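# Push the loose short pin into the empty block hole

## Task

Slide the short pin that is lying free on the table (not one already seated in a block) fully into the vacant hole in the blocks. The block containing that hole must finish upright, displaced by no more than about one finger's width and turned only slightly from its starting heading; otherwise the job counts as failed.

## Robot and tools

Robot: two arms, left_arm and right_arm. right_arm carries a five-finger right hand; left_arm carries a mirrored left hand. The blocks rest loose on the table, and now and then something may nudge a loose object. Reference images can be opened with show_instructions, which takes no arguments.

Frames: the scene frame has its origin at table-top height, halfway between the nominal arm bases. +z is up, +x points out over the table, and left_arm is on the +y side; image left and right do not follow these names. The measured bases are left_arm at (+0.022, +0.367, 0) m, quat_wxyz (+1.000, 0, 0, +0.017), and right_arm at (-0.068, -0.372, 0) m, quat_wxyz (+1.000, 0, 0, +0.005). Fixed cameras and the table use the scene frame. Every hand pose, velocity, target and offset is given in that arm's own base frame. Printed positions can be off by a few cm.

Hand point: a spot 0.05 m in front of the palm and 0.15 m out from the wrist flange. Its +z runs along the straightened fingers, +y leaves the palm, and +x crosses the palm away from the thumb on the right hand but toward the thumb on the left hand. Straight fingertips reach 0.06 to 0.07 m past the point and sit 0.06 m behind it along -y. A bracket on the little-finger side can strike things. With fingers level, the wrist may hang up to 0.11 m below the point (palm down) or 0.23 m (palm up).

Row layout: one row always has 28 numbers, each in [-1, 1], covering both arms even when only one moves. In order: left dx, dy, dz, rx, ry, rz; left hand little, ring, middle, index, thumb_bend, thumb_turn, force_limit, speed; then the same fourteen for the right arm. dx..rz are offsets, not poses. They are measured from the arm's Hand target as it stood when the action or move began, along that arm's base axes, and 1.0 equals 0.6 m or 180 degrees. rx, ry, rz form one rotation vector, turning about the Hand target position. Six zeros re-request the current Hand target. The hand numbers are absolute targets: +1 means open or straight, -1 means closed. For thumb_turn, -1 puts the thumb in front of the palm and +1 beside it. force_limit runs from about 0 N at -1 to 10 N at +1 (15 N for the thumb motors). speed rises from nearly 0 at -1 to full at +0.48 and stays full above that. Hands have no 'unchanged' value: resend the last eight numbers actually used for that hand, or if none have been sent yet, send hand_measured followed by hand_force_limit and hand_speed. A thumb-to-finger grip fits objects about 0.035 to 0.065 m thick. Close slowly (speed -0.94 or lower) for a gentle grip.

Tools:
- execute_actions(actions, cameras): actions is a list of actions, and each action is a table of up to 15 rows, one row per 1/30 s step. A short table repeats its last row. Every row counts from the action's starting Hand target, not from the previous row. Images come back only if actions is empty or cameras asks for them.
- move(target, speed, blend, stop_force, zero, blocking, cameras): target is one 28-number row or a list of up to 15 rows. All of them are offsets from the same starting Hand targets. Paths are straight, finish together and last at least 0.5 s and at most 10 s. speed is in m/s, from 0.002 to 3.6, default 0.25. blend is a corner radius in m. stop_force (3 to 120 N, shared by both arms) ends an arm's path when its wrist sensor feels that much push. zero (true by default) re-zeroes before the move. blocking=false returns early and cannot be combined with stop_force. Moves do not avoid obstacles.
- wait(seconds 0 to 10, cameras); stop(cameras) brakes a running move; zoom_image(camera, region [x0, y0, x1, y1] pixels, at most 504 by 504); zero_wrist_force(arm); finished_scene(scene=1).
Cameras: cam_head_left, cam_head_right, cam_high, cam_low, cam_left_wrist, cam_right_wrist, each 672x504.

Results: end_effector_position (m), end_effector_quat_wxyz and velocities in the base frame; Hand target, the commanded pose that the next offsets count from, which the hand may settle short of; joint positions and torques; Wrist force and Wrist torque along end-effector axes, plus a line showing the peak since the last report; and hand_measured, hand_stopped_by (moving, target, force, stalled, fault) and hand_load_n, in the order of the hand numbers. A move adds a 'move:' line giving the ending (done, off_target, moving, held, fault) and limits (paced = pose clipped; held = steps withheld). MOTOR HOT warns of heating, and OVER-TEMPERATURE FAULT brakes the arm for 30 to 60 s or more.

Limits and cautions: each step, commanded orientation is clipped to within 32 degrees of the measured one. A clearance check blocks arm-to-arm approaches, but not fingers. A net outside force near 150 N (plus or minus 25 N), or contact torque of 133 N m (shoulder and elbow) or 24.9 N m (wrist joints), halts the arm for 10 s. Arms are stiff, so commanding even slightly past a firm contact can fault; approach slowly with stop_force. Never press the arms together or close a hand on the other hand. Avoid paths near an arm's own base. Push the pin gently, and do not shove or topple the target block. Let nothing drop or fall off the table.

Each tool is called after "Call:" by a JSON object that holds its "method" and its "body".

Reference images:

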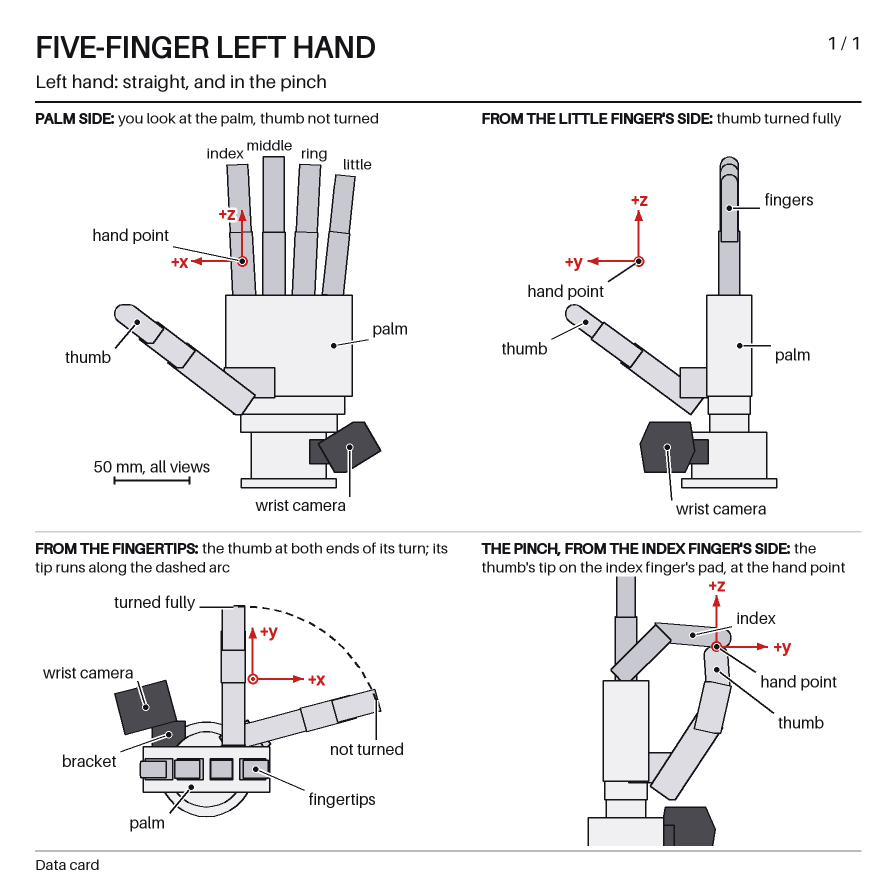

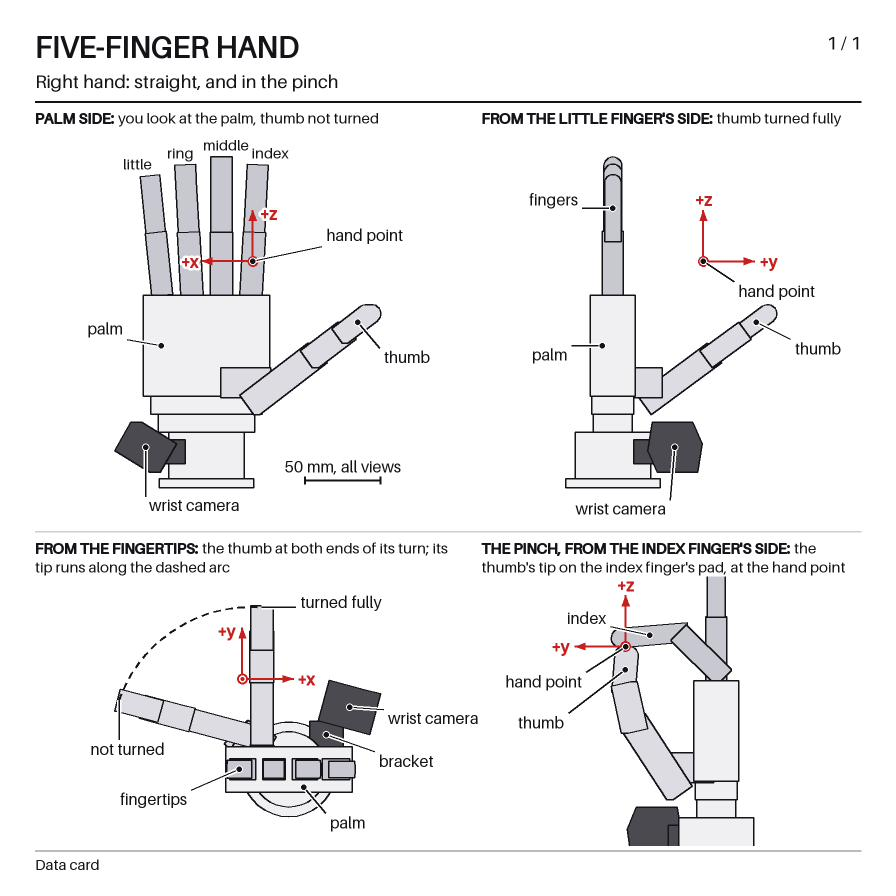

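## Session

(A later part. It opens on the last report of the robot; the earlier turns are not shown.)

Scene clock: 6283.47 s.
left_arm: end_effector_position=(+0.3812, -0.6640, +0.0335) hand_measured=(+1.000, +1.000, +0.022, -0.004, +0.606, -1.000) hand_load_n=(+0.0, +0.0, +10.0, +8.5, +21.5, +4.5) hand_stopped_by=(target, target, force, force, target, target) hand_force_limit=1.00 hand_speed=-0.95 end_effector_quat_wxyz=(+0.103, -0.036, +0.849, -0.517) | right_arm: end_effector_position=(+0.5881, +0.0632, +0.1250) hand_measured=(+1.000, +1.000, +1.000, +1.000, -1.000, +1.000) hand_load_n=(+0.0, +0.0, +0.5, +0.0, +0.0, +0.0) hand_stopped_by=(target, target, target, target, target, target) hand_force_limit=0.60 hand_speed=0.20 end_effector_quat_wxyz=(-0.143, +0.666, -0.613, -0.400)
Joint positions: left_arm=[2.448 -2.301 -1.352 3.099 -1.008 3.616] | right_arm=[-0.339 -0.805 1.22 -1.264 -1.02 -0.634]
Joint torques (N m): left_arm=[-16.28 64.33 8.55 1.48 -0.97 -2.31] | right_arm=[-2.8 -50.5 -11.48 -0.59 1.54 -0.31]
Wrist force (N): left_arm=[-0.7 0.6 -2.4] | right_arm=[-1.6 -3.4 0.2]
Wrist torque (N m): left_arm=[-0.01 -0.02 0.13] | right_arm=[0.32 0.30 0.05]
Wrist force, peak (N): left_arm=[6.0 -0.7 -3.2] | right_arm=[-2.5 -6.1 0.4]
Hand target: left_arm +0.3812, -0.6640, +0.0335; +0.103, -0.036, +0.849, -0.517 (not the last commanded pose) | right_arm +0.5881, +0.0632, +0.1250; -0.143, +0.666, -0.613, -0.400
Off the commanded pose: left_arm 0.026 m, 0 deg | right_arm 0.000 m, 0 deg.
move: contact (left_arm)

Call:
{"method": "wait", "body": {"seconds": 0, "cameras": ["cam_high","cam_low","cam_head_right","cam_head_left"]}}

Call:
{"method": "zoom_image", "body": {"camera": "cam_high", "region": [300, 240, 460, 360]}}

Call:
{"method": "zoom_image", "body": {"camera": "cam_low", "region": [150, 230, 350, 305]}}

Call:
{"method": "zoom_image", "body": {"camera": "cam_head_right", "region": [170, 220, 470, 440]}}

Scene clock: 6306.10 s.
left_arm: end_effector_position=(+0.3812, -0.6640, +0.0335) hand_measured=(+1.000, +1.000, +0.022, -0.004, +0.606, -1.000) hand_load_n=(+0.0, +0.0, +10.0, +9.0, +21.5, +4.5) hand_stopped_by=(target, target, force, force, target, target) hand_force_limit=1.00 hand_speed=-0.95 end_effector_quat_wxyz=(+0.103, -0.036, +0.849, -0.517) | right_arm: end_effector_position=(+0.5881, +0.0632, +0.1250) hand_measured=(+1.000, +1.000, +1.000, +1.000, -1.000, +1.000) hand_load_n=(+0.0, +0.0, +0.5, +0.0, +0.0, +0.0) hand_stopped_by=(target, target, target, target, target, target) hand_force_limit=0.60 hand_speed=0.20 end_effector_quat_wxyz=(-0.143, +0.666, -0.613, -0.400)
Joint positions: left_arm=[2.448 -2.301 -1.352 3.099 -1.008 3.616] | right_arm=[-0.339 -0.805 1.22 -1.264 -1.02 -0.634]
Joint torques (N m): left_arm=[-16.24 64.59 7.88 1.33 0.31 -2.25] | right_arm=[-2.61 -51.02 -11.64 -0.46 1.49 -0.43]
Wrist force (N): left_arm=[-0.9 0.3 -2.3] | right_arm=[-1.6 -3.5 0.1]
Wrist torque (N m): left_arm=[-0.07 0.01 0.13] | right_arm=[0.31 0.30 0.05]
Wrist force, peak (N): left_arm=[-0.9 0.6 -2.7] | right_arm=[-1.7 -3.7 0.3]
Hand target: left_arm +0.3812, -0.6640, +0.0335; +0.103, -0.036, +0.849, -0.517 (not the last commanded pose) | right_arm +0.5881, +0.0632, +0.1250; -0.143, +0.666, -0.613, -0.400
Off the commanded pose: left_arm 0.026 m, 0 deg | right_arm 0.000 m, 0 deg.
Images, in order (width x height): cam_head_left 672x504, cam_head_right 672x504, cam_high 672x504, cam_low 672x504.

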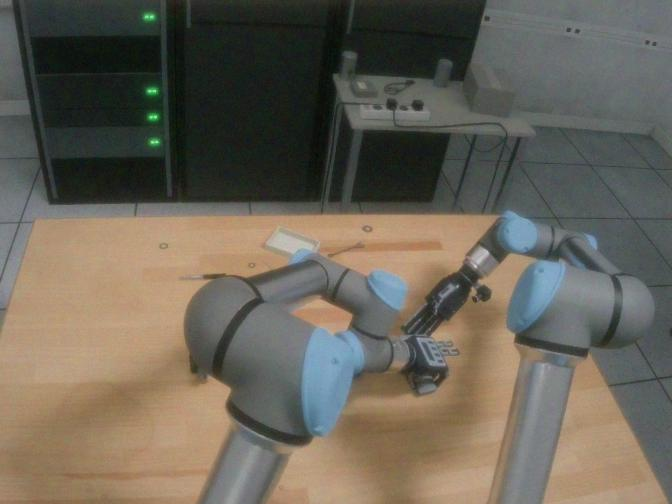

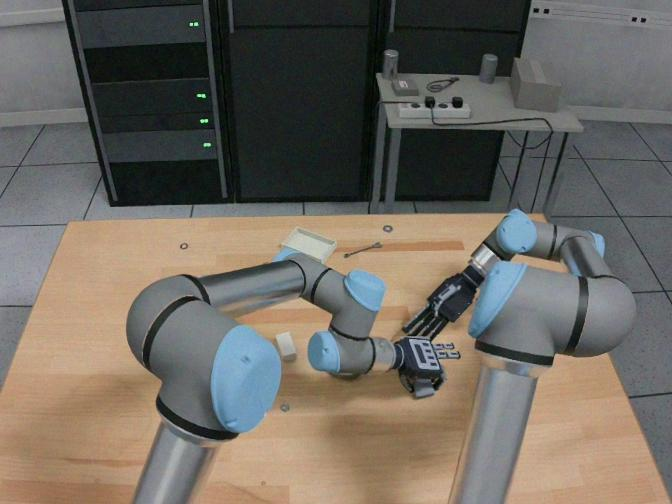

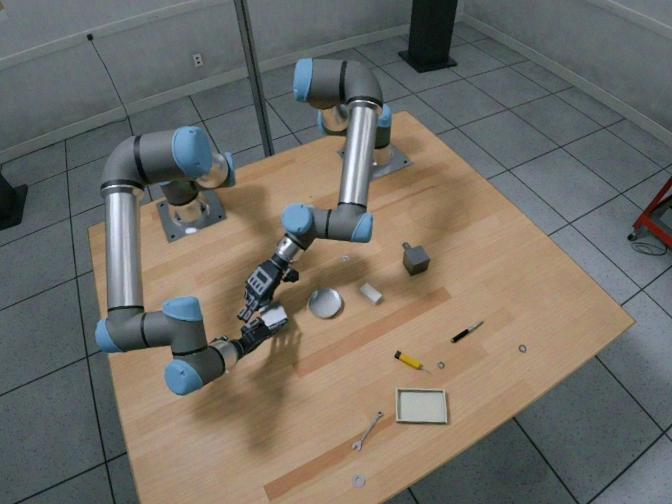

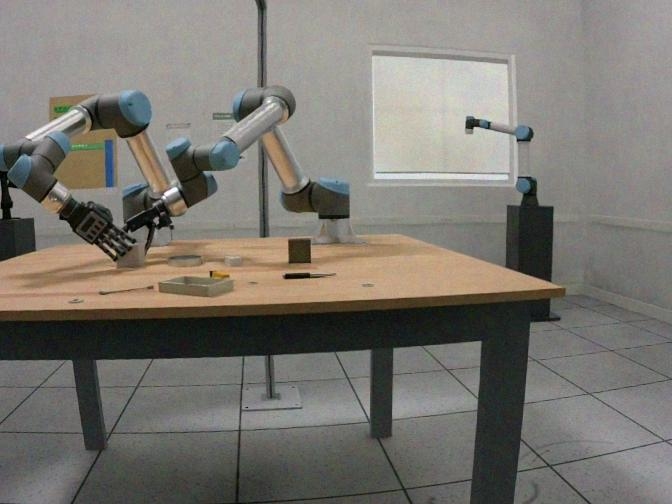

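Scaled by 3.150.

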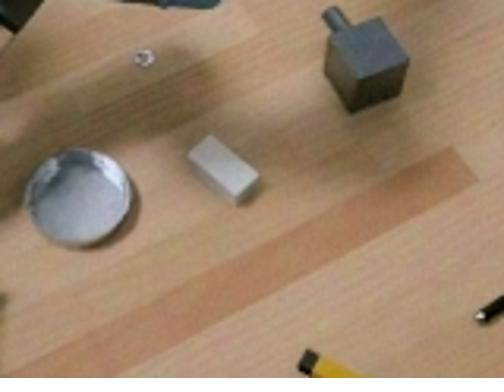

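Scaled by 2.520.

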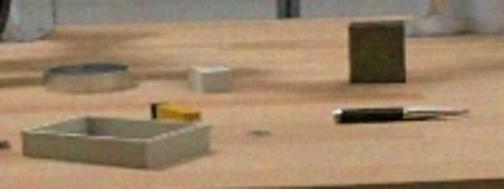

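Scaled by 1.680.

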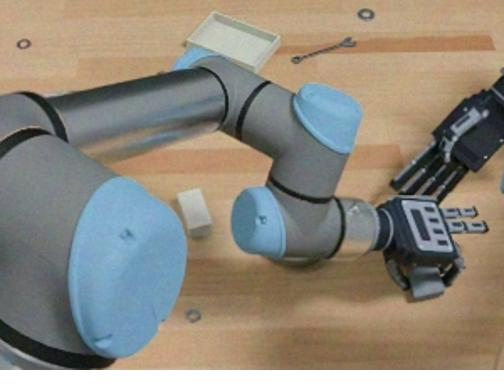

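Call:
{"method": "move", "body": {"target": [[-0.0900,0.0060,0.0060,0,0,0,1,1,-0.5,-0.4,0.6,-1,1.0,-0.95,0,0,0,0,0,0,1,1,1,1,-1,1,0.6,0.2],[-0.1000,0.0060,0.1900,0,0,0,1,1,-0.5,-0.4,0.6,-1,1.0,-0.95,0,0,0,0,0,0,1,1,1,1,-1,1,0.6,0.2],[-0.0500,0.4200,0.1900,0,0,0,1,1,-0.5,-0.4,0.6,-1,1.0,-0.95,0,0,0,0,0,0,1,1,1,1,-1,1,0.6,0.2]], "speed": 0.15, "blend": [0,0.03,0], "cameras": ["cam_left_wrist","cam_high","cam_head_right"]}}

Scene clock: 6337.63 s.
left_arm: end_effector_position=(+0.3511, -0.4121, +0.1476) hand_measured=(+1.000, +1.000, +0.022, -0.004, +0.606, -1.000) hand_load_n=(+0.0, +0.0, +11.0, +8.5, +21.5, +3.0) hand_stopped_by=(target, target, force, force, target, target) hand_force_limit=1.00 hand_speed=-0.95 end_effector_quat_wxyz=(+0.103, -0.036, +0.849, -0.517) | right_arm: end_effector_position=(+0.5881, +0.0632, +0.1250) hand_measured=(+1.000, +1.000, +1.000, +1.000, -1.000, +1.000) hand_load_n=(+0.0, +0.0, +0.5, +0.0, +0.0, +0.0) hand_stopped_by=(target, target, target, target, target, target) hand_force_limit=0.60 hand_speed=0.20 end_effector_quat_wxyz=(-0.143, +0.666, -0.613, -0.400)
Joint positions: left_arm=[2.901 -1.805 -1.847 2.83 -0.653 4.004] | right_arm=[-0.339 -0.805 1.22 -1.264 -1.02 -0.634]
Joint torques (N m): left_arm=[13.57 32.38 8.15 -2.88 2.82 2.14] | right_arm=[-2.29 -50.76 -10.71 -0.45 1.35 -0.46]
Wrist force (N): left_arm=[-0.4 1.3 -0.2] | right_arm=[-1.7 -1.5 1.3]
Wrist torque (N m): left_arm=[0.01 0.15 0.04] | right_arm=[0.21 0.30 0.09]
Wrist force, peak (N): left_arm=[-1.1 0.6 -2.5] | right_arm=[-1.7 -3.8 0.4]
Hand target: left_arm +0.3512, -0.4120, +0.1475; +0.103, -0.036, +0.849, -0.517 | right_arm +0.5881, +0.0632, +0.1250; -0.143, +0.666, -0.613, -0.400
Off the commanded pose: left_arm 0.000 m, 0 deg | right_arm 0.000 m, 0 deg.
move: done
Images, in order (width x height): cam_head_right 672x504, cam_high 672x504, cam_left_wrist 672x504.

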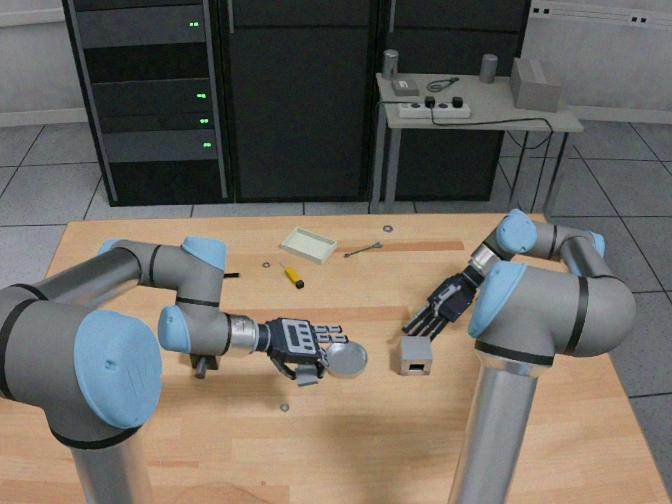

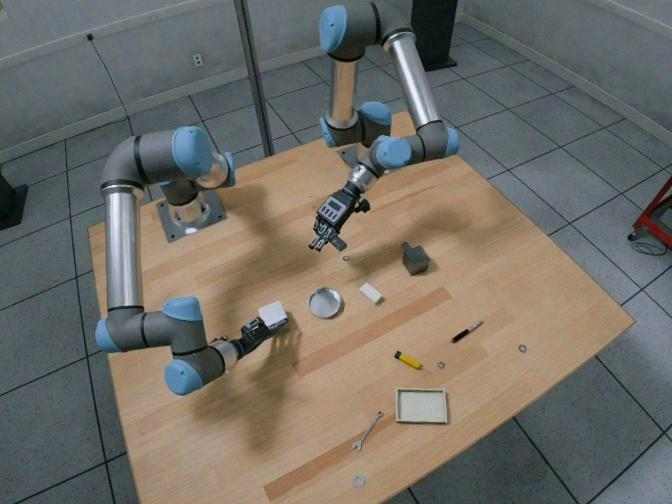

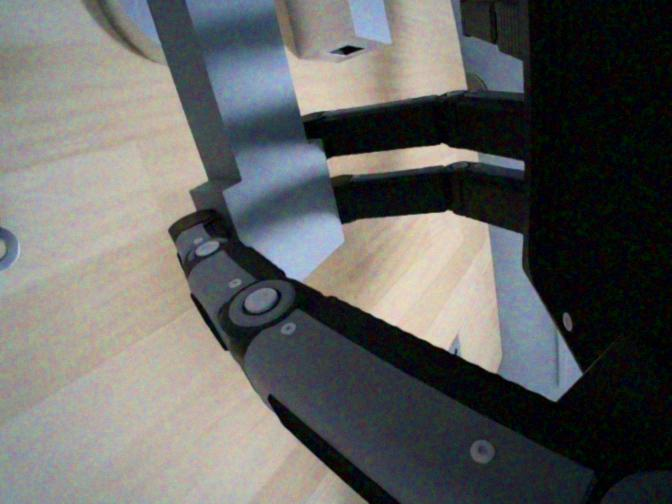

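Call:
{"method": "zoom_image", "body": {"camera": "cam_head_right", "region": [280, 320, 450, 400]}}

Call:
{"method": "zoom_image", "body": {"camera": "cam_high", "region": [300, 180, 440, 310]}}

Call:
{"method": "zoom_image", "body": {"camera": "cam_left_wrist", "region": [260, 0, 440, 100]}}

Scaled by 2.965.

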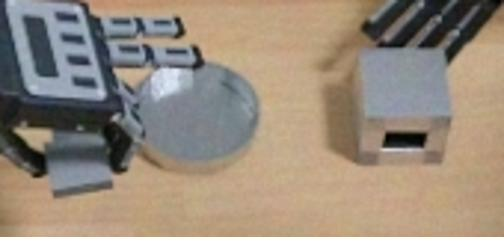

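Scaled by 3.600.

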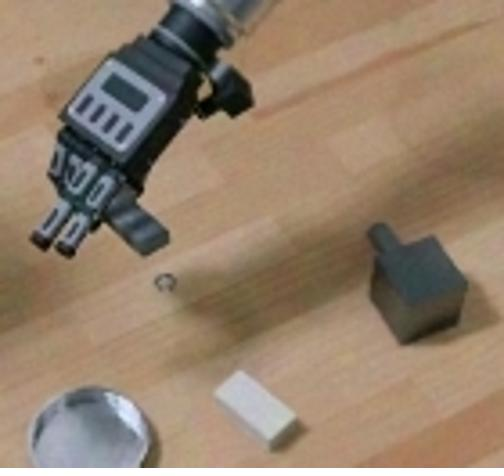

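Scaled by 2.800 from the camera's 672x504 image, which has a finer 960x720 frame.

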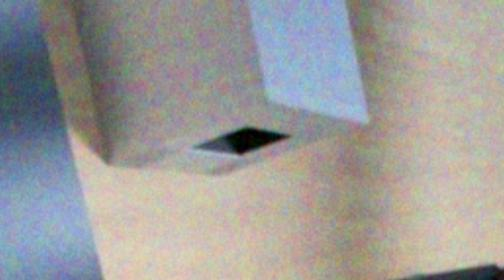

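Call:
{"method": "move", "body": {"target": [0.0700,0.2300,0.0000,0,0,0,1,1,-0.5,-0.4,0.6,-1,1.0,-0.95,0,0,0,0,0,0,1,1,1,1,-1,1,0.6,0.2], "speed": 0.15, "cameras": ["cam_left_wrist"]}}

Scene clock: 6360.83 s.
left_arm: end_effector_position=(+0.3932, -0.2740, +0.1475) hand_measured=(+1.000, +1.000, +0.022, -0.004, +0.606, -1.000) hand_load_n=(+0.0, +0.0, +11.0, +8.5, +21.5, +3.0) hand_stopped_by=(target, target, force, force, target, target) hand_force_limit=1.00 hand_speed=-0.95 end_effector_quat_wxyz=(+0.103, -0.036, +0.849, -0.517) | right_arm: end_effector_position=(+0.5881, +0.0632, +0.1250) hand_measured=(+1.000, +1.000, +1.000, +1.000, -1.000, +1.000) hand_load_n=(+0.0, +0.0, +0.0, +0.0, +0.0, +0.0) hand_stopped_by=(target, target, target, target, target, target) hand_force_limit=0.60 hand_speed=0.20 end_effector_quat_wxyz=(-0.143, +0.666, -0.613, -0.400)
Joint positions: left_arm=[3.292 -1.89 -1.885 2.381 -0.469 4.671] | right_arm=[-0.339 -0.805 1.22 -1.264 -1.02 -0.634]
Joint torques (N m): left_arm=[13.3 15.97 26.11 -4.32 2.98 2.07] | right_arm=[-3.49 -50.83 -11.35 -0.46 1.45 -0.22]
Wrist force (N): left_arm=[-0.4 1.3 0.2] | right_arm=[-1.5 -1.4 1.2]
Wrist torque (N m): left_arm=[0.01 0.16 0.00] | right_arm=[0.23 0.26 0.11]
Wrist force, peak (N): left_arm=[-0.7 1.4 -0.7] | right_arm=[-1.7 -1.6 1.5]
Hand target: left_arm +0.3932, -0.2740, +0.1475; +0.103, -0.036, +0.849, -0.517 | right_arm +0.5881, +0.0632, +0.1250; -0.143, +0.666, -0.613, -0.400
Off the commanded pose: left_arm 0.000 m, 0 deg | right_arm 0.000 m, 0 deg.
move: done
Images, in order (width x height): cam_left_wrist 672x504.

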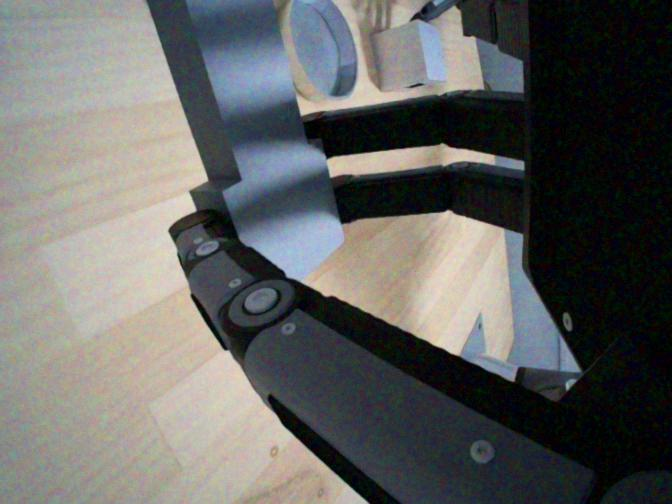

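Call:
{"method": "move", "body": {"target": [0.0300,-0.1300,0.0000,0,0,0,1,1,-0.5,-0.4,0.6,-1,1.0,-0.95,0,0,0,0,0,0,1,1,1,1,-1,1,0.6,0.2], "speed": 0.15, "cameras": ["cam_left_wrist","cam_head_right"]}}

Call:
{"method": "zoom_image", "body": {"camera": "cam_left_wrist", "region": [0, 0, 252, 189]}}

Scene clock: 6368.03 s.
left_arm: end_effector_position=(+0.4111, -0.3519, +0.1475) hand_measured=(+1.000, +1.000, +0.022, -0.004, +0.606, -1.000) hand_load_n=(+0.0, +0.0, +10.5, +8.5, +21.5, +3.0) hand_stopped_by=(target, target, force, force, target, target) hand_force_limit=1.00 hand_speed=-0.95 end_effector_quat_wxyz=(+0.103, -0.035, +0.849, -0.517) | right_arm: end_effector_position=(+0.5881, +0.0632, +0.1250) hand_measured=(+1.000, +1.000, +1.000, +1.000, -1.000, +1.000) hand_load_n=(+0.0, +0.0, +0.5, +0.0, +0.0, +0.0) hand_stopped_by=(target, target, target, target, target, target) hand_force_limit=0.60 hand_speed=0.20 end_effector_quat_wxyz=(-0.143, +0.666, -0.613, -0.400)
Joint positions: left_arm=[3.081 -1.907 -1.758 2.631 -0.544 4.261] | right_arm=[-0.339 -0.805 1.22 -1.264 -1.02 -0.634]
Joint torques (N m): left_arm=[-15.77 47.19 27.87 -0.11 -0.1 -2.29] | right_arm=[-2.56 -50.5 -12.14 -0.7 1.35 -0.5]
Wrist force (N): left_arm=[-0.3 1.2 -0.3] | right_arm=[-1.5 -1.5 1.2]
Wrist torque (N m): left_arm=[0.02 0.14 0.10] | right_arm=[0.21 0.27 0.11]
Wrist force, peak (N): left_arm=[-0.3 1.9 -0.7] | right_arm=[-1.8 -1.7 1.4]
Hand target: left_arm +0.4112, -0.3520, +0.1475; +0.103, -0.036, +0.849, -0.517 | right_arm +0.5881, +0.0632, +0.1250; -0.143, +0.666, -0.613, -0.400
Off the commanded pose: left_arm 0.000 m, 0 deg | right_arm 0.000 m, 0 deg.
move: done
Images, in order (width x height): cam_head_right 672x504, cam_left_wrist 672x504.

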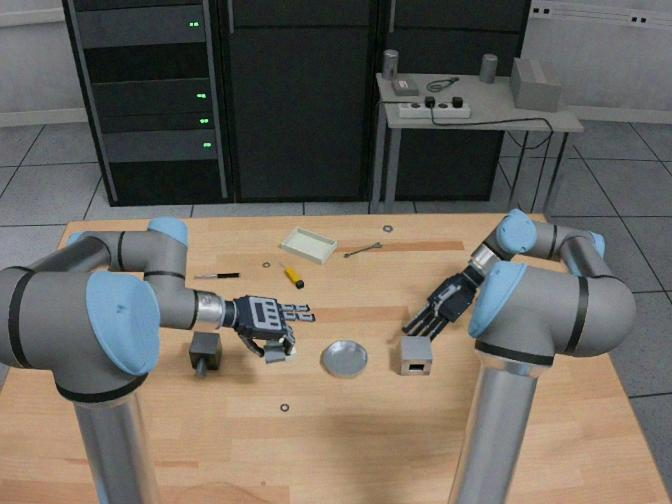

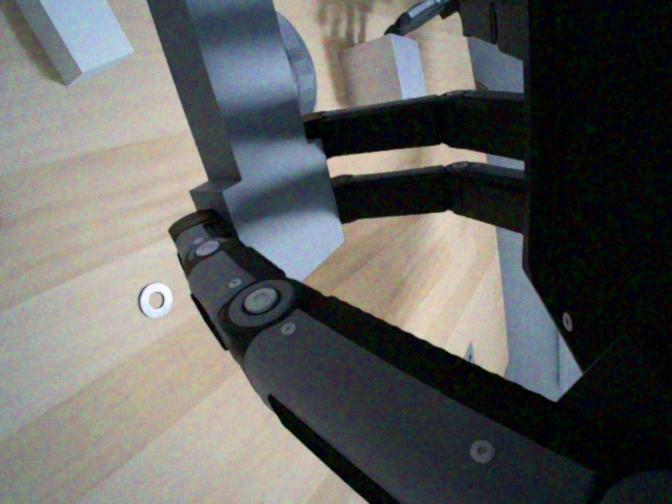

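Scaled by 2.000 from the camera's 672x504 image, which has a finer 960x720 frame.

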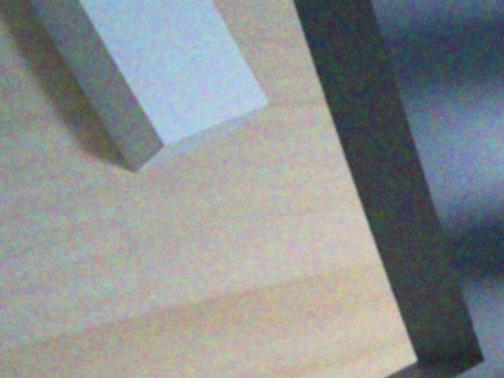

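Call:
{"method": "move", "body": {"target": [[-0.0180,0.0700,0.0000,0,0,0,1,1,-0.5,-0.4,0.6,-1,1.0,-0.95,0,0,0,0,0,0,1,1,1,1,-1,1,0.6,0.2],[-0.0180,0.0700,-0.1800,0,0,0,1,1,-0.5,-0.4,0.6,-1,1.0,-0.95,0,0,0,0,0,0,1,1,1,1,-1,1,0.6,0.2]], "speed": 0.12, "cameras": ["cam_left_wrist","cam_high"]}}

Call:
{"method": "zoom_image", "body": {"camera": "cam_high", "region": [300, 200, 440, 320]}}

Scene clock: 6418.90 s.
left_arm: end_effector_position=(+0.4003, -0.3099, +0.0397) hand_measured=(+1.000, +1.000, +0.022, -0.004, +0.606, -1.000) hand_load_n=(+0.0, +0.0, +11.0, +8.5, +21.5, +3.0) hand_stopped_by=(target, target, force, force, target, target) hand_force_limit=1.00 hand_speed=-0.95 end_effector_quat_wxyz=(+0.103, -0.036, +0.849, -0.517) | right_arm: end_effector_position=(+0.5881, +0.0632, +0.1250) hand_measured=(+1.000, +1.000, +1.000, +1.000, -1.000, +1.000) hand_load_n=(+0.0, +0.0, +0.5, +0.0, -0.5, +0.0) hand_stopped_by=(target, target, target, target, target, target) hand_force_limit=0.60 hand_speed=0.20 end_effector_quat_wxyz=(-0.143, +0.666, -0.613, -0.400)
Joint positions: left_arm=[3.191 -2.063 -1.922 2.778 -0.496 4.46] | right_arm=[-0.339 -0.805 1.22 -1.264 -1.02 -0.634]
Joint torques (N m): left_arm=[-15.51 21 1.86 -0.34 -0.05 -2.3] | right_arm=[-2.73 -50.97 -12.34 -0.63 1.25 -0.63]
Wrist force (N): left_arm=[-0.3 1.4 0.1] | right_arm=[-1.6 -1.5 1.2]
Wrist torque (N m): left_arm=[0.01 0.14 0.09] | right_arm=[0.22 0.28 0.11]
Wrist force, peak (N): left_arm=[-0.2 2.0 0.3] | right_arm=[-1.7 -1.7 1.5]
Hand target: left_arm +0.4004, -0.3100, +0.0395; +0.103, -0.036, +0.849, -0.517 | right_arm +0.5881, +0.0632, +0.1250; -0.143, +0.666, -0.613, -0.400
Off the commanded pose: left_arm 0.000 m, 0 deg | right_arm 0.000 m, 0 deg.
move: done
Images, in order (width x height): cam_high 672x504, cam_left_wrist 672x504.

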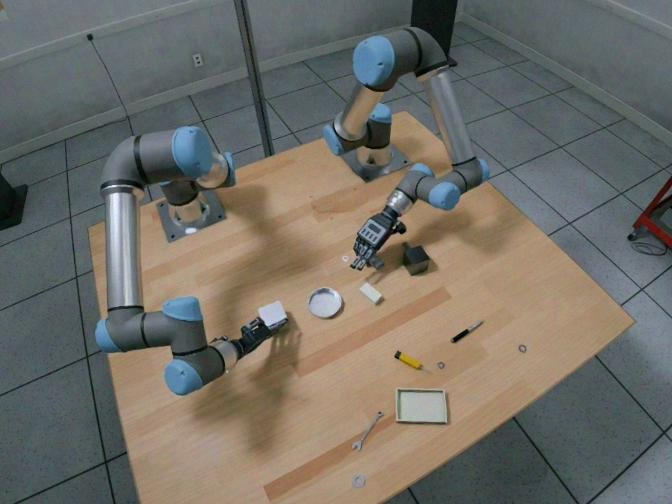

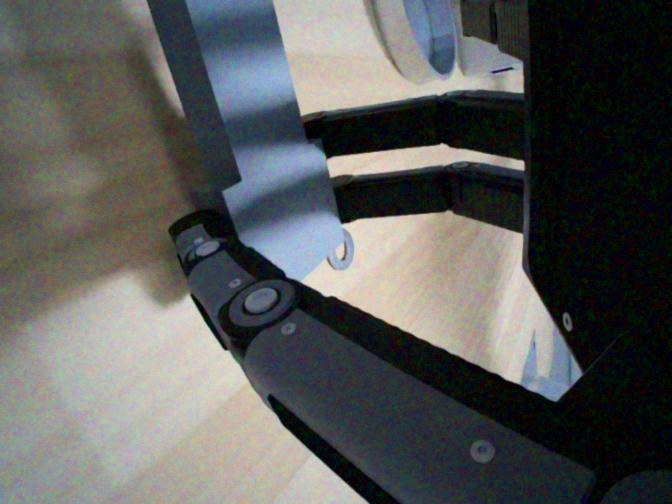

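Scaled by 3.600.

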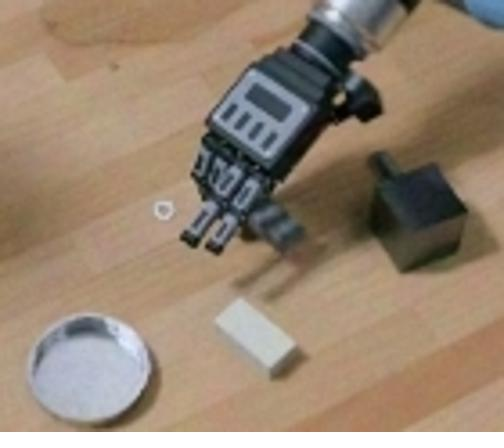

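Call:
{"method": "move", "body": {"target": [0,0,-0.0450,0,0,0,1,1,-0.5,-0.4,0.6,-1,1.0,-0.95,0,0,0,0,0,0,1,1,1,1,-1,1,0.6,0.2], "speed": 0.01, "stop_force": 6, "cameras": ["cam_left_wrist"]}}

Scene clock: 6430.53 s.
left_arm: end_effector_position=(+0.4003, -0.3100, +0.0219) hand_measured=(+1.000, +1.000, +0.022, -0.004, +0.606, -1.000) hand_load_n=(+0.0, +0.0, +12.0, +8.0, +20.5, +2.0) hand_stopped_by=(target, target, force, force, target, target) hand_force_limit=1.00 hand_speed=-0.95 end_effector_quat_wxyz=(+0.103, -0.036, +0.849, -0.517) | right_arm: end_effector_position=(+0.5881, +0.0632, +0.1250) hand_measured=(+1.000, +1.000, +1.000, +1.000, -1.000, +1.000) hand_load_n=(+0.0, +0.0, +0.5, +0.0, +0.0, +0.0) hand_stopped_by=(target, target, target, target, target, target) hand_force_limit=0.60 hand_speed=0.20 end_effector_quat_wxyz=(-0.143, +0.666, -0.613, -0.400)
Joint positions: left_arm=[3.191 -2.097 -1.93 2.82 -0.496 4.46] | right_arm=[-0.339 -0.805 1.22 -1.264 -1.02 -0.634]
Joint torques (N m): left_arm=[-9.94 47.58 21.46 -3.66 0.1 1.41] | right_arm=[-3.91 -51.48 -12.52 -0.62 1.16 -0.59]
Wrist force (N): left_arm=[-1.1 -1.2 -1.7] | right_arm=[-1.8 -1.4 1.3]
Wrist torque (N m): left_arm=[-0.07 0.16 0.11] | right_arm=[0.22 0.31 0.10]
Wrist force, peak (N): left_arm=[-2.3 -6.5 -4.4] | right_arm=[-1.9 -1.7 1.3]
Hand target: left_arm +0.4003, -0.3100, +0.0219; +0.103, -0.036, +0.849, -0.517 (not the last commanded pose) | right_arm +0.5881, +0.0632, +0.1250; -0.143, +0.666, -0.613, -0.400
Off the commanded pose: left_arm 0.009 m, 0 deg | right_arm 0.000 m, 0 deg.
move: contact (left_arm)
Images, in order (width x height): cam_left_wrist 672x504.

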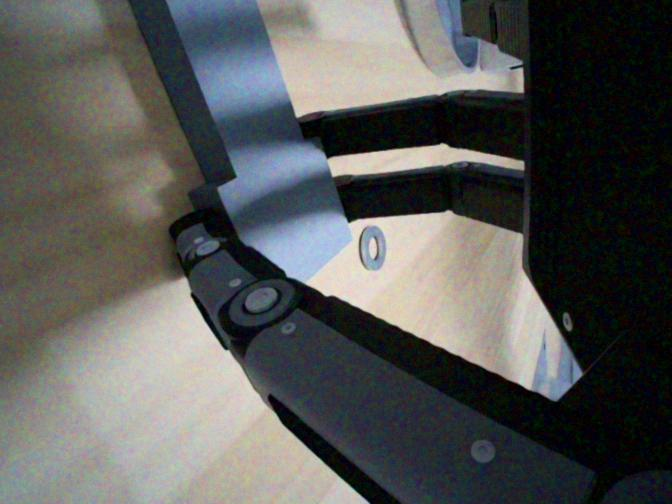

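Call:
{"method": "move", "body": {"target": [[0,0,0.0800,0,0,0,1,1,-0.5,-0.4,0.6,-1,1.0,-0.95,0,0,0,0,0,0,1,1,1,1,-1,1,0.6,0.2],[0.0830,-0.1300,0.0800,0,0,0,1,1,-0.5,-0.4,0.6,-1,1.0,-0.95,0,0,0,0,0,0,1,1,1,1,-1,1,0.6,0.2]], "speed": 0.12, "cameras": ["cam_left_wrist","cam_high","cam_head_right"]}}

Call:
{"method": "zoom_image", "body": {"camera": "cam_high", "region": [300, 200, 440, 320]}}

Call:
{"method": "zoom_image", "body": {"camera": "cam_left_wrist", "region": [0, 0, 378, 284]}}

Scene clock: 6443.00 s.
left_arm: end_effector_position=(+0.4501, -0.3878, +0.0700) hand_measured=(+1.000, +1.000, +0.022, -0.004, +0.606, -1.000) hand_load_n=(+0.0, +0.0, +11.0, +8.0, +21.0, +3.5) hand_stopped_by=(target, target, force, force, target, target) hand_force_limit=1.00 hand_speed=-0.95 end_effector_quat_wxyz=(+0.103, -0.035, +0.849, -0.517) | right_arm: end_effector_position=(+0.5881, +0.0632, +0.1250) hand_measured=(+1.000, +1.000, +1.000, +1.000, -1.000, +1.000) hand_load_n=(+0.0, +0.0, +0.0, +0.0, +0.0, +0.0) hand_stopped_by=(target, target, target, target, target, target) hand_force_limit=0.60 hand_speed=0.20 end_effector_quat_wxyz=(-0.143, +0.666, -0.613, -0.400)
Joint positions: left_arm=[3.005 -2.091 -1.687 2.844 -0.586 4.143] | right_arm=[-0.339 -0.805 1.22 -1.264 -1.02 -0.634]
Joint torques (N m): left_arm=[-14.46 24.89 26.39 -0.16 -0.13 -2.21] | right_arm=[-2.74 -50.4 -12.88 -0.69 1.02 -0.63]
Wrist force (N): left_arm=[-0.1 1.0 -0.2] | right_arm=[-1.4 -1.4 1.4]
Wrist torque (N m): left_arm=[-0.02 0.11 0.11] | right_arm=[0.22 0.25 0.12]
Wrist force, peak (N): left_arm=[-1.2 -1.5 -1.7] | right_arm=[-1.7 -1.7 1.5]
Hand target: left_arm +0.4501, -0.3880, +0.0699; +0.103, -0.036, +0.849, -0.517 | right_arm +0.5881, +0.0632, +0.1250; -0.143, +0.666, -0.613, -0.400
Off the commanded pose: left_arm 0.000 m, 0 deg | right_arm 0.000 m, 0 deg.
move: done
Images, in order (width x height): cam_head_right 672x504, cam_high 672x504, cam_left_wrist 672x504.

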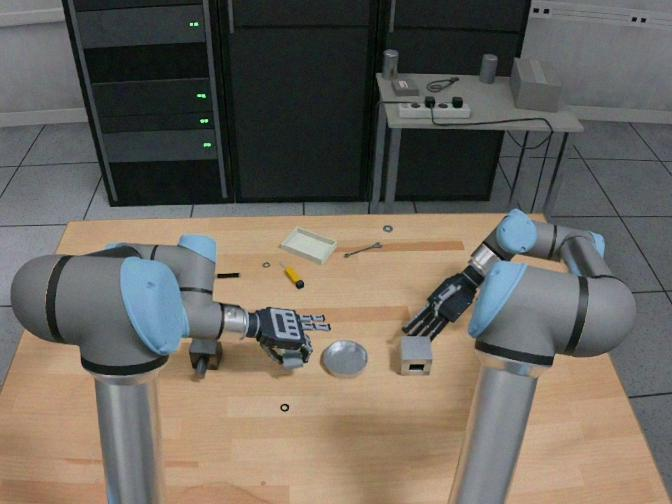

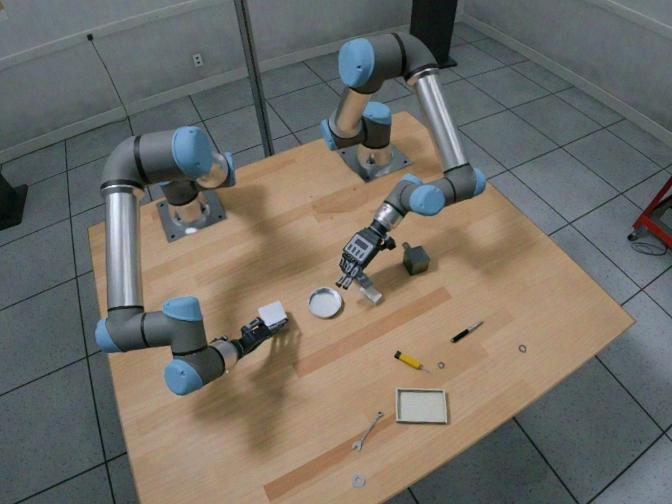

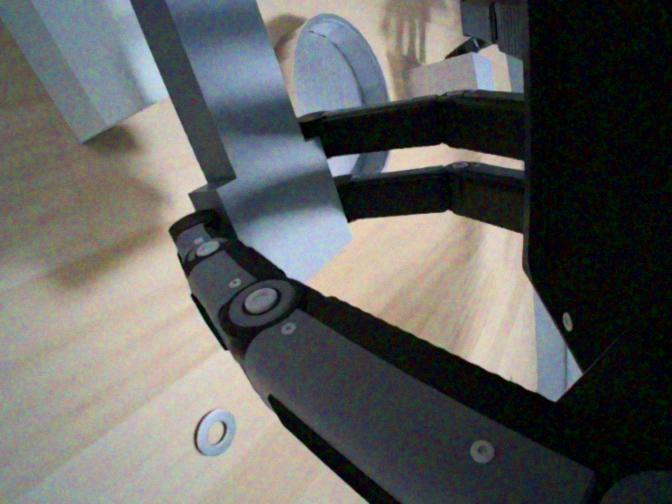

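Scaled by 3.600.

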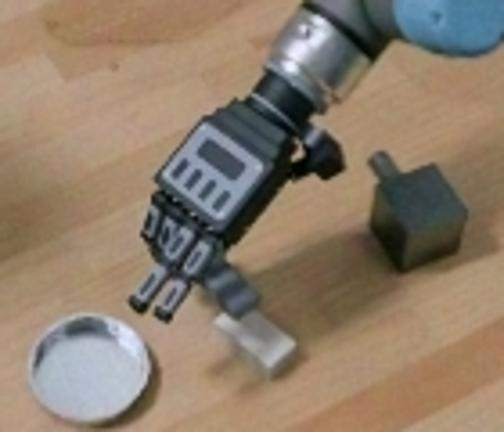

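Scaled by 1.333 from the camera's 672x504 image, which has a finer 960x720 frame.

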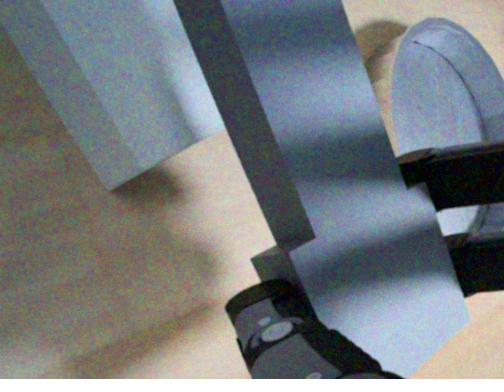

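Call:
{"method": "move", "body": {"target": [0.0050,-0.0030,-0.0800,0,0,0,1,1,-0.5,-0.4,0.6,-1,1.0,-0.95,0,0,0,0,0,0,1,1,1,1,-1,1,0.6,0.2], "speed": 0.012, "stop_force": 3, "cameras": ["cam_left_wrist","cam_high"]}}

Call:
{"method": "zoom_image", "body": {"camera": "cam_left_wrist", "region": [0, 0, 378, 284]}}

Call:
{"method": "zoom_image", "body": {"camera": "cam_high", "region": [340, 250, 410, 310]}}

Scene clock: 6458.37 s.
left_arm: end_effector_position=(+0.4519, -0.3891, +0.0410) hand_measured=(+1.000, +1.000, +0.022, -0.004, +0.606, -1.000) hand_load_n=(+0.0, +0.0, +11.0, +8.5, +21.0, +3.0) hand_stopped_by=(target, target, force, force, target, target) hand_force_limit=1.00 hand_speed=-0.95 end_effector_quat_wxyz=(+0.103, -0.036, +0.849, -0.517) | right_arm: end_effector_position=(+0.5881, +0.0632, +0.1250) hand_measured=(+1.000, +1.000, +1.000, +1.000, -1.000, +1.000) hand_load_n=(+0.0, -0.5, +0.5, +0.0, +0.0, +0.0) hand_stopped_by=(target, target, target, target, target, target) hand_force_limit=0.60 hand_speed=0.20 end_effector_quat_wxyz=(-0.143, +0.666, -0.613, -0.400)
Joint positions: left_arm=[3.003 -2.138 -1.701 2.906 -0.587 4.139] | right_arm=[-0.339 -0.805 1.22 -1.264 -1.02 -0.634]
Joint torques (N m): left_arm=[-4.83 54.38 24.13 -2.88 1.14 0.78] | right_arm=[-4.1 -51.56 -12.81 -0.63 0.9 -0.72]
Wrist force (N): left_arm=[0.0 0.5 -0.8] | right_arm=[-1.4 -1.7 1.4]
Wrist torque (N m): left_arm=[0.03 0.10 0.13] | right_arm=[0.18 0.26 0.11]
Wrist force, peak (N): left_arm=[0.4 -1.8 -1.7] | right_arm=[-1.7 -1.8 1.5]
Hand target: left_arm +0.4519, -0.3890, +0.0410; +0.103, -0.036, +0.849, -0.517 (not the last commanded pose) | right_arm +0.5881, +0.0632, +0.1250; -0.143, +0.666, -0.613, -0.400
Off the commanded pose: left_arm 0.019 m, 0 deg | right_arm 0.000 m, 0 deg.
move: contact (left_arm)
Images, in order (width x height): cam_high 672x504, cam_left_wrist 672x504.

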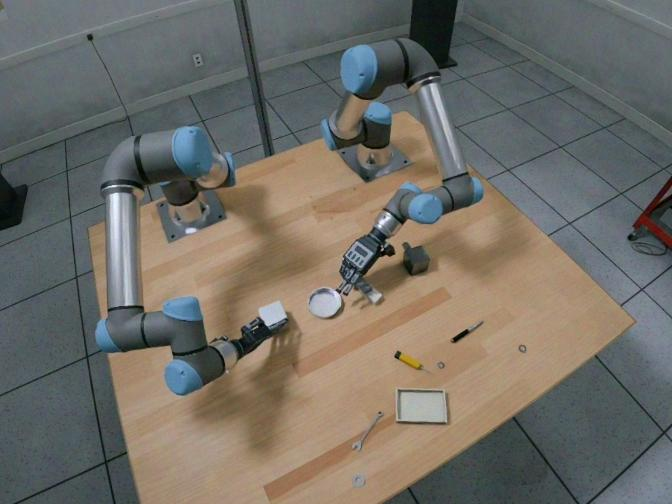

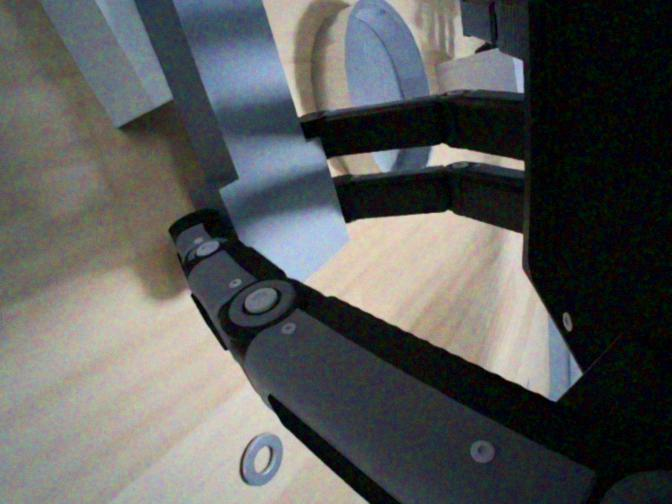

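Scaled by 1.333 from the camera's 672x504 image, which has a finer 960x720 frame.

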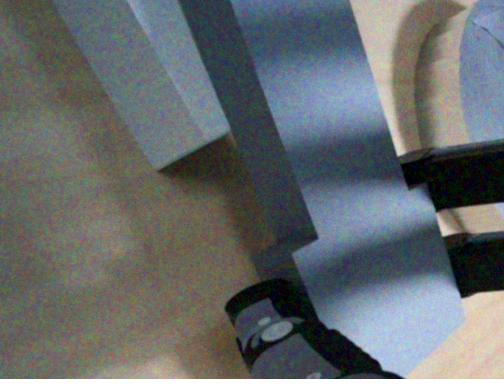

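Scaled by 7.200.

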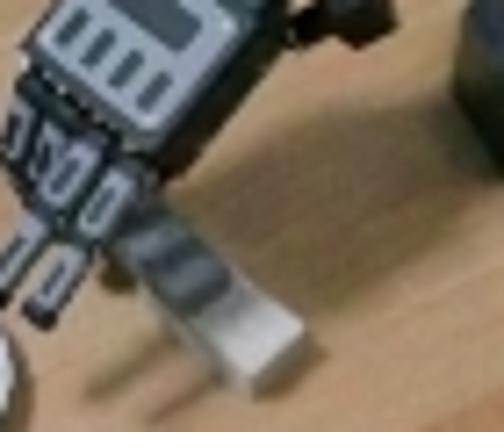

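Call:
{"method": "move", "body": {"target": [[0,0,0.0600,0,0,0,1,1,-0.5,-0.4,0.6,-1,1.0,-0.95,0,0,0,0,0,0,1,1,1,1,-1,1,0.6,0.2],[-0.1370,0.2300,0.0600,0,0,0,1,1,-0.5,-0.4,0.6,-1,1.0,-0.95,0,0,0,0,0,0,1,1,1,1,-1,1,0.6,0.2],[-0.1370,0.2300,-0.0270,0,0,0,1,1,-0.5,-0.4,0.6,-1,1.0,-0.95,0,0,0,0,0,0,1,1,1,1,-1,1,0.6,0.2]], "speed": 0.12, "cameras": ["cam_left_wrist","cam_high"]}}

Call:
{"method": "move", "body": {"target": [0,0,-0.0200,0,0,0,1,1,-0.5,-0.4,0.6,-1,1.0,-0.95,0,0,0,0,0,0,1,1,1,1,-1,1,0.6,0.2], "speed": 0.01, "stop_force": 3}}

Scene clock: 6517.37 s.
left_arm: end_effector_position=(+0.3697, -0.2510, +0.0249) hand_measured=(+1.000, +1.000, +0.022, -0.004, +0.606, -1.000) hand_load_n=(+0.0, +0.0, +10.5, +8.0, +21.0, +3.0) hand_stopped_by=(target, target, force, force, target, target) hand_force_limit=1.00 hand_speed=-0.95 end_effector_quat_wxyz=(+0.103, -0.036, +0.849, -0.517) | right_arm: end_effector_position=(+0.5881, +0.0632, +0.1250) hand_measured=(+1.000, +1.000, +1.000, +1.000, -1.000, +1.000) hand_load_n=(+0.0, +0.0, +0.5, +0.0, +0.0, +0.0) hand_stopped_by=(target, target, target, target, target, target) hand_force_limit=0.60 hand_speed=0.20 end_effector_quat_wxyz=(-0.143, +0.666, -0.613, -0.400)
Joint positions: left_arm=[3.372 -2.102 -2.056 2.604 -0.461 4.849] | right_arm=[-0.339 -0.805 1.22 -1.264 -1.02 -0.634]
Joint torques (N m): left_arm=[-14.76 19.15 18 -1.25 2.84 -2.04] | right_arm=[-3.43 -51 -13.81 -0.55 0.92 -0.9]
Wrist force (N): left_arm=[-0.2 1.4 -0.2] | right_arm=[-1.5 -1.6 1.5]
Wrist torque (N m): left_arm=[0.04 0.13 0.11] | right_arm=[0.18 0.26 0.11]
Wrist force, peak (N): left_arm=[0.0 1.9 0.1] | right_arm=[-1.6 -1.6 1.7]
Hand target: left_arm +0.3697, -0.2510, +0.0248; +0.103, -0.036, +0.849, -0.517 | right_arm +0.5881, +0.0632, +0.1250; -0.143, +0.666, -0.613, -0.400
Off the commanded pose: left_arm 0.000 m, 0 deg | right_arm 0.000 m, 0 deg.
move: done
Images, in order (width x height): cam_high 672x504, cam_left_wrist 672x504.

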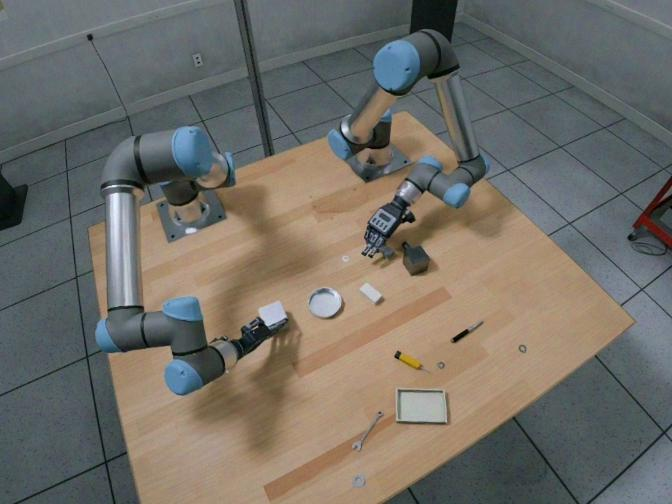

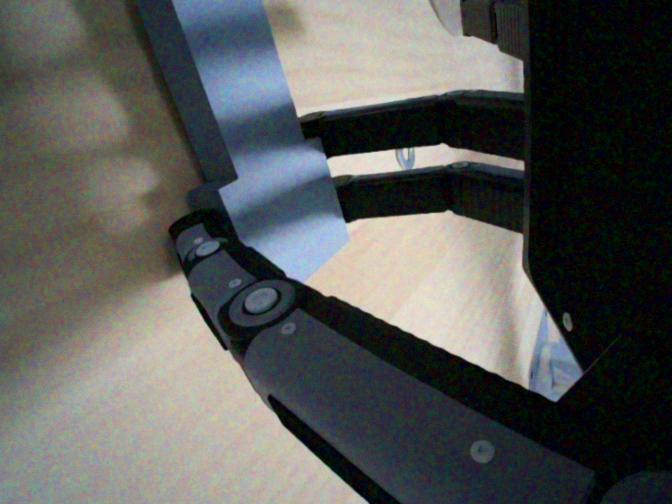

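Scene clock: 6518.97 s.
left_arm: end_effector_position=(+0.3699, -0.2510, +0.0228) hand_measured=(+1.000, +1.000, +0.022, -0.004, +0.606, -1.000) hand_load_n=(+0.0, +0.0, +11.5, +8.0, +21.0, +3.0) hand_stopped_by=(target, target, force, force, target, target) hand_force_limit=1.00 hand_speed=-0.95 end_effector_quat_wxyz=(+0.103, -0.035, +0.849, -0.517) | right_arm: end_effector_position=(+0.5881, +0.0632, +0.1250) hand_measured=(+1.000, +1.000, +1.000, +1.000, -1.000, +1.000) hand_load_n=(+0.0, +0.0, +0.5, +0.0, +0.0, +0.0) hand_stopped_by=(target, target, target, target, target, target) hand_force_limit=0.60 hand_speed=0.20 end_effector_quat_wxyz=(-0.143, +0.666, -0.613, -0.400)
Joint positions: left_arm=[3.372 -2.107 -2.056 2.609 -0.461 4.849] | right_arm=[-0.339 -0.805 1.22 -1.264 -1.02 -0.634]
Joint torques (N m): left_arm=[-16.73 47.49 19.8 -4.22 0.62 -2.25] | right_arm=[-3.88 -50.47 -13.06 -0.47 0.67 -0.68]
Wrist force (N): left_arm=[-0.1 0.5 -0.6] | right_arm=[-1.5 -1.5 1.3]
Wrist torque (N m): left_arm=[-0.01 0.13 0.10] | right_arm=[0.21 0.27 0.11]
Wrist force, peak (N): left_arm=[-1.5 -2.6 -1.5] | right_arm=[-1.8 -1.8 1.3]
Hand target: left_arm +0.3699, -0.2510, +0.0228; +0.103, -0.035, +0.849, -0.517 (not the last commanded pose) | right_arm +0.5881, +0.0632, +0.1250; -0.143, +0.666, -0.613, -0.400
Off the commanded pose: left_arm 0.010 m, 0 deg | right_arm 0.000 m, 0 deg.
move: contact (left_arm)

Call:
{"method": "move", "body": {"target": [0,0,0,0,0,0,1,1,0.4,0.4,0.6,-1,1.0,-0.5,0,0,0,0,0,0,1,1,1,1,-1,1,0.6,0.2], "speed": 0.02, "cameras": ["cam_left_wrist"]}}

Scene clock: 6525.17 s.
left_arm: end_effector_position=(+0.3699, -0.2510, +0.0228) hand_measured=(+1.000, +1.000, +0.400, +0.400, +0.600, -1.000) hand_load_n=(+0.0, +0.0, +0.0, +0.0, +0.0, +0.0) hand_stopped_by=(target, target, target, target, target, target) hand_force_limit=1.00 hand_speed=-0.50 end_effector_quat_wxyz=(+0.103, -0.035, +0.849, -0.517) | right_arm: end_effector_position=(+0.5881, +0.0632, +0.1250) hand_measured=(+1.000, +1.000, +1.000, +1.000, -1.000, +1.000) hand_load_n=(+0.0, +0.0, +0.5, +0.0, +0.0, +0.0) hand_stopped_by=(target, target, target, target, target, target) hand_force_limit=0.60 hand_speed=0.20 end_effector_quat_wxyz=(-0.143, +0.666, -0.613, -0.400)
Joint positions: left_arm=[3.372 -2.107 -2.056 2.609 -0.461 4.849] | right_arm=[-0.339 -0.805 1.22 -1.264 -1.02 -0.634]
Joint torques (N m): left_arm=[-13.55 46.07 18.59 -3.6 0.44 -1.6] | right_arm=[-4 -51.14 -13.97 -0.7 0.79 -0.83]
Wrist force (N): left_arm=[-0.3 0.9 -0.4] | right_arm=[-1.6 -1.6 1.4]
Wrist torque (N m): left_arm=[0.03 0.13 0.11] | right_arm=[0.19 0.28 0.10]
Wrist force, peak (N): left_arm=[-0.3 1.2 -0.3] | right_arm=[-1.7 -1.7 1.5]
Hand target: left_arm +0.3699, -0.2510, +0.0228; +0.103, -0.035, +0.849, -0.517 | right_arm +0.5881, +0.0632, +0.1250; -0.143, +0.666, -0.613, -0.400
Off the commanded pose: left_arm 0.000 m, 0 deg | right_arm 0.000 m, 0 deg.
move: done
Images, in order (width x height): cam_left_wrist 672x504.

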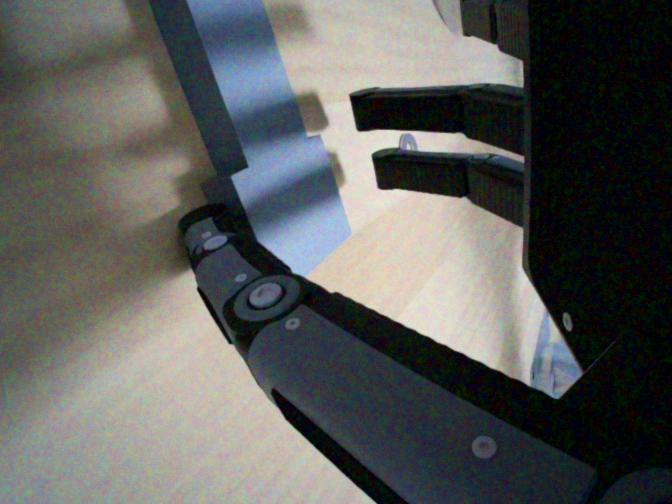

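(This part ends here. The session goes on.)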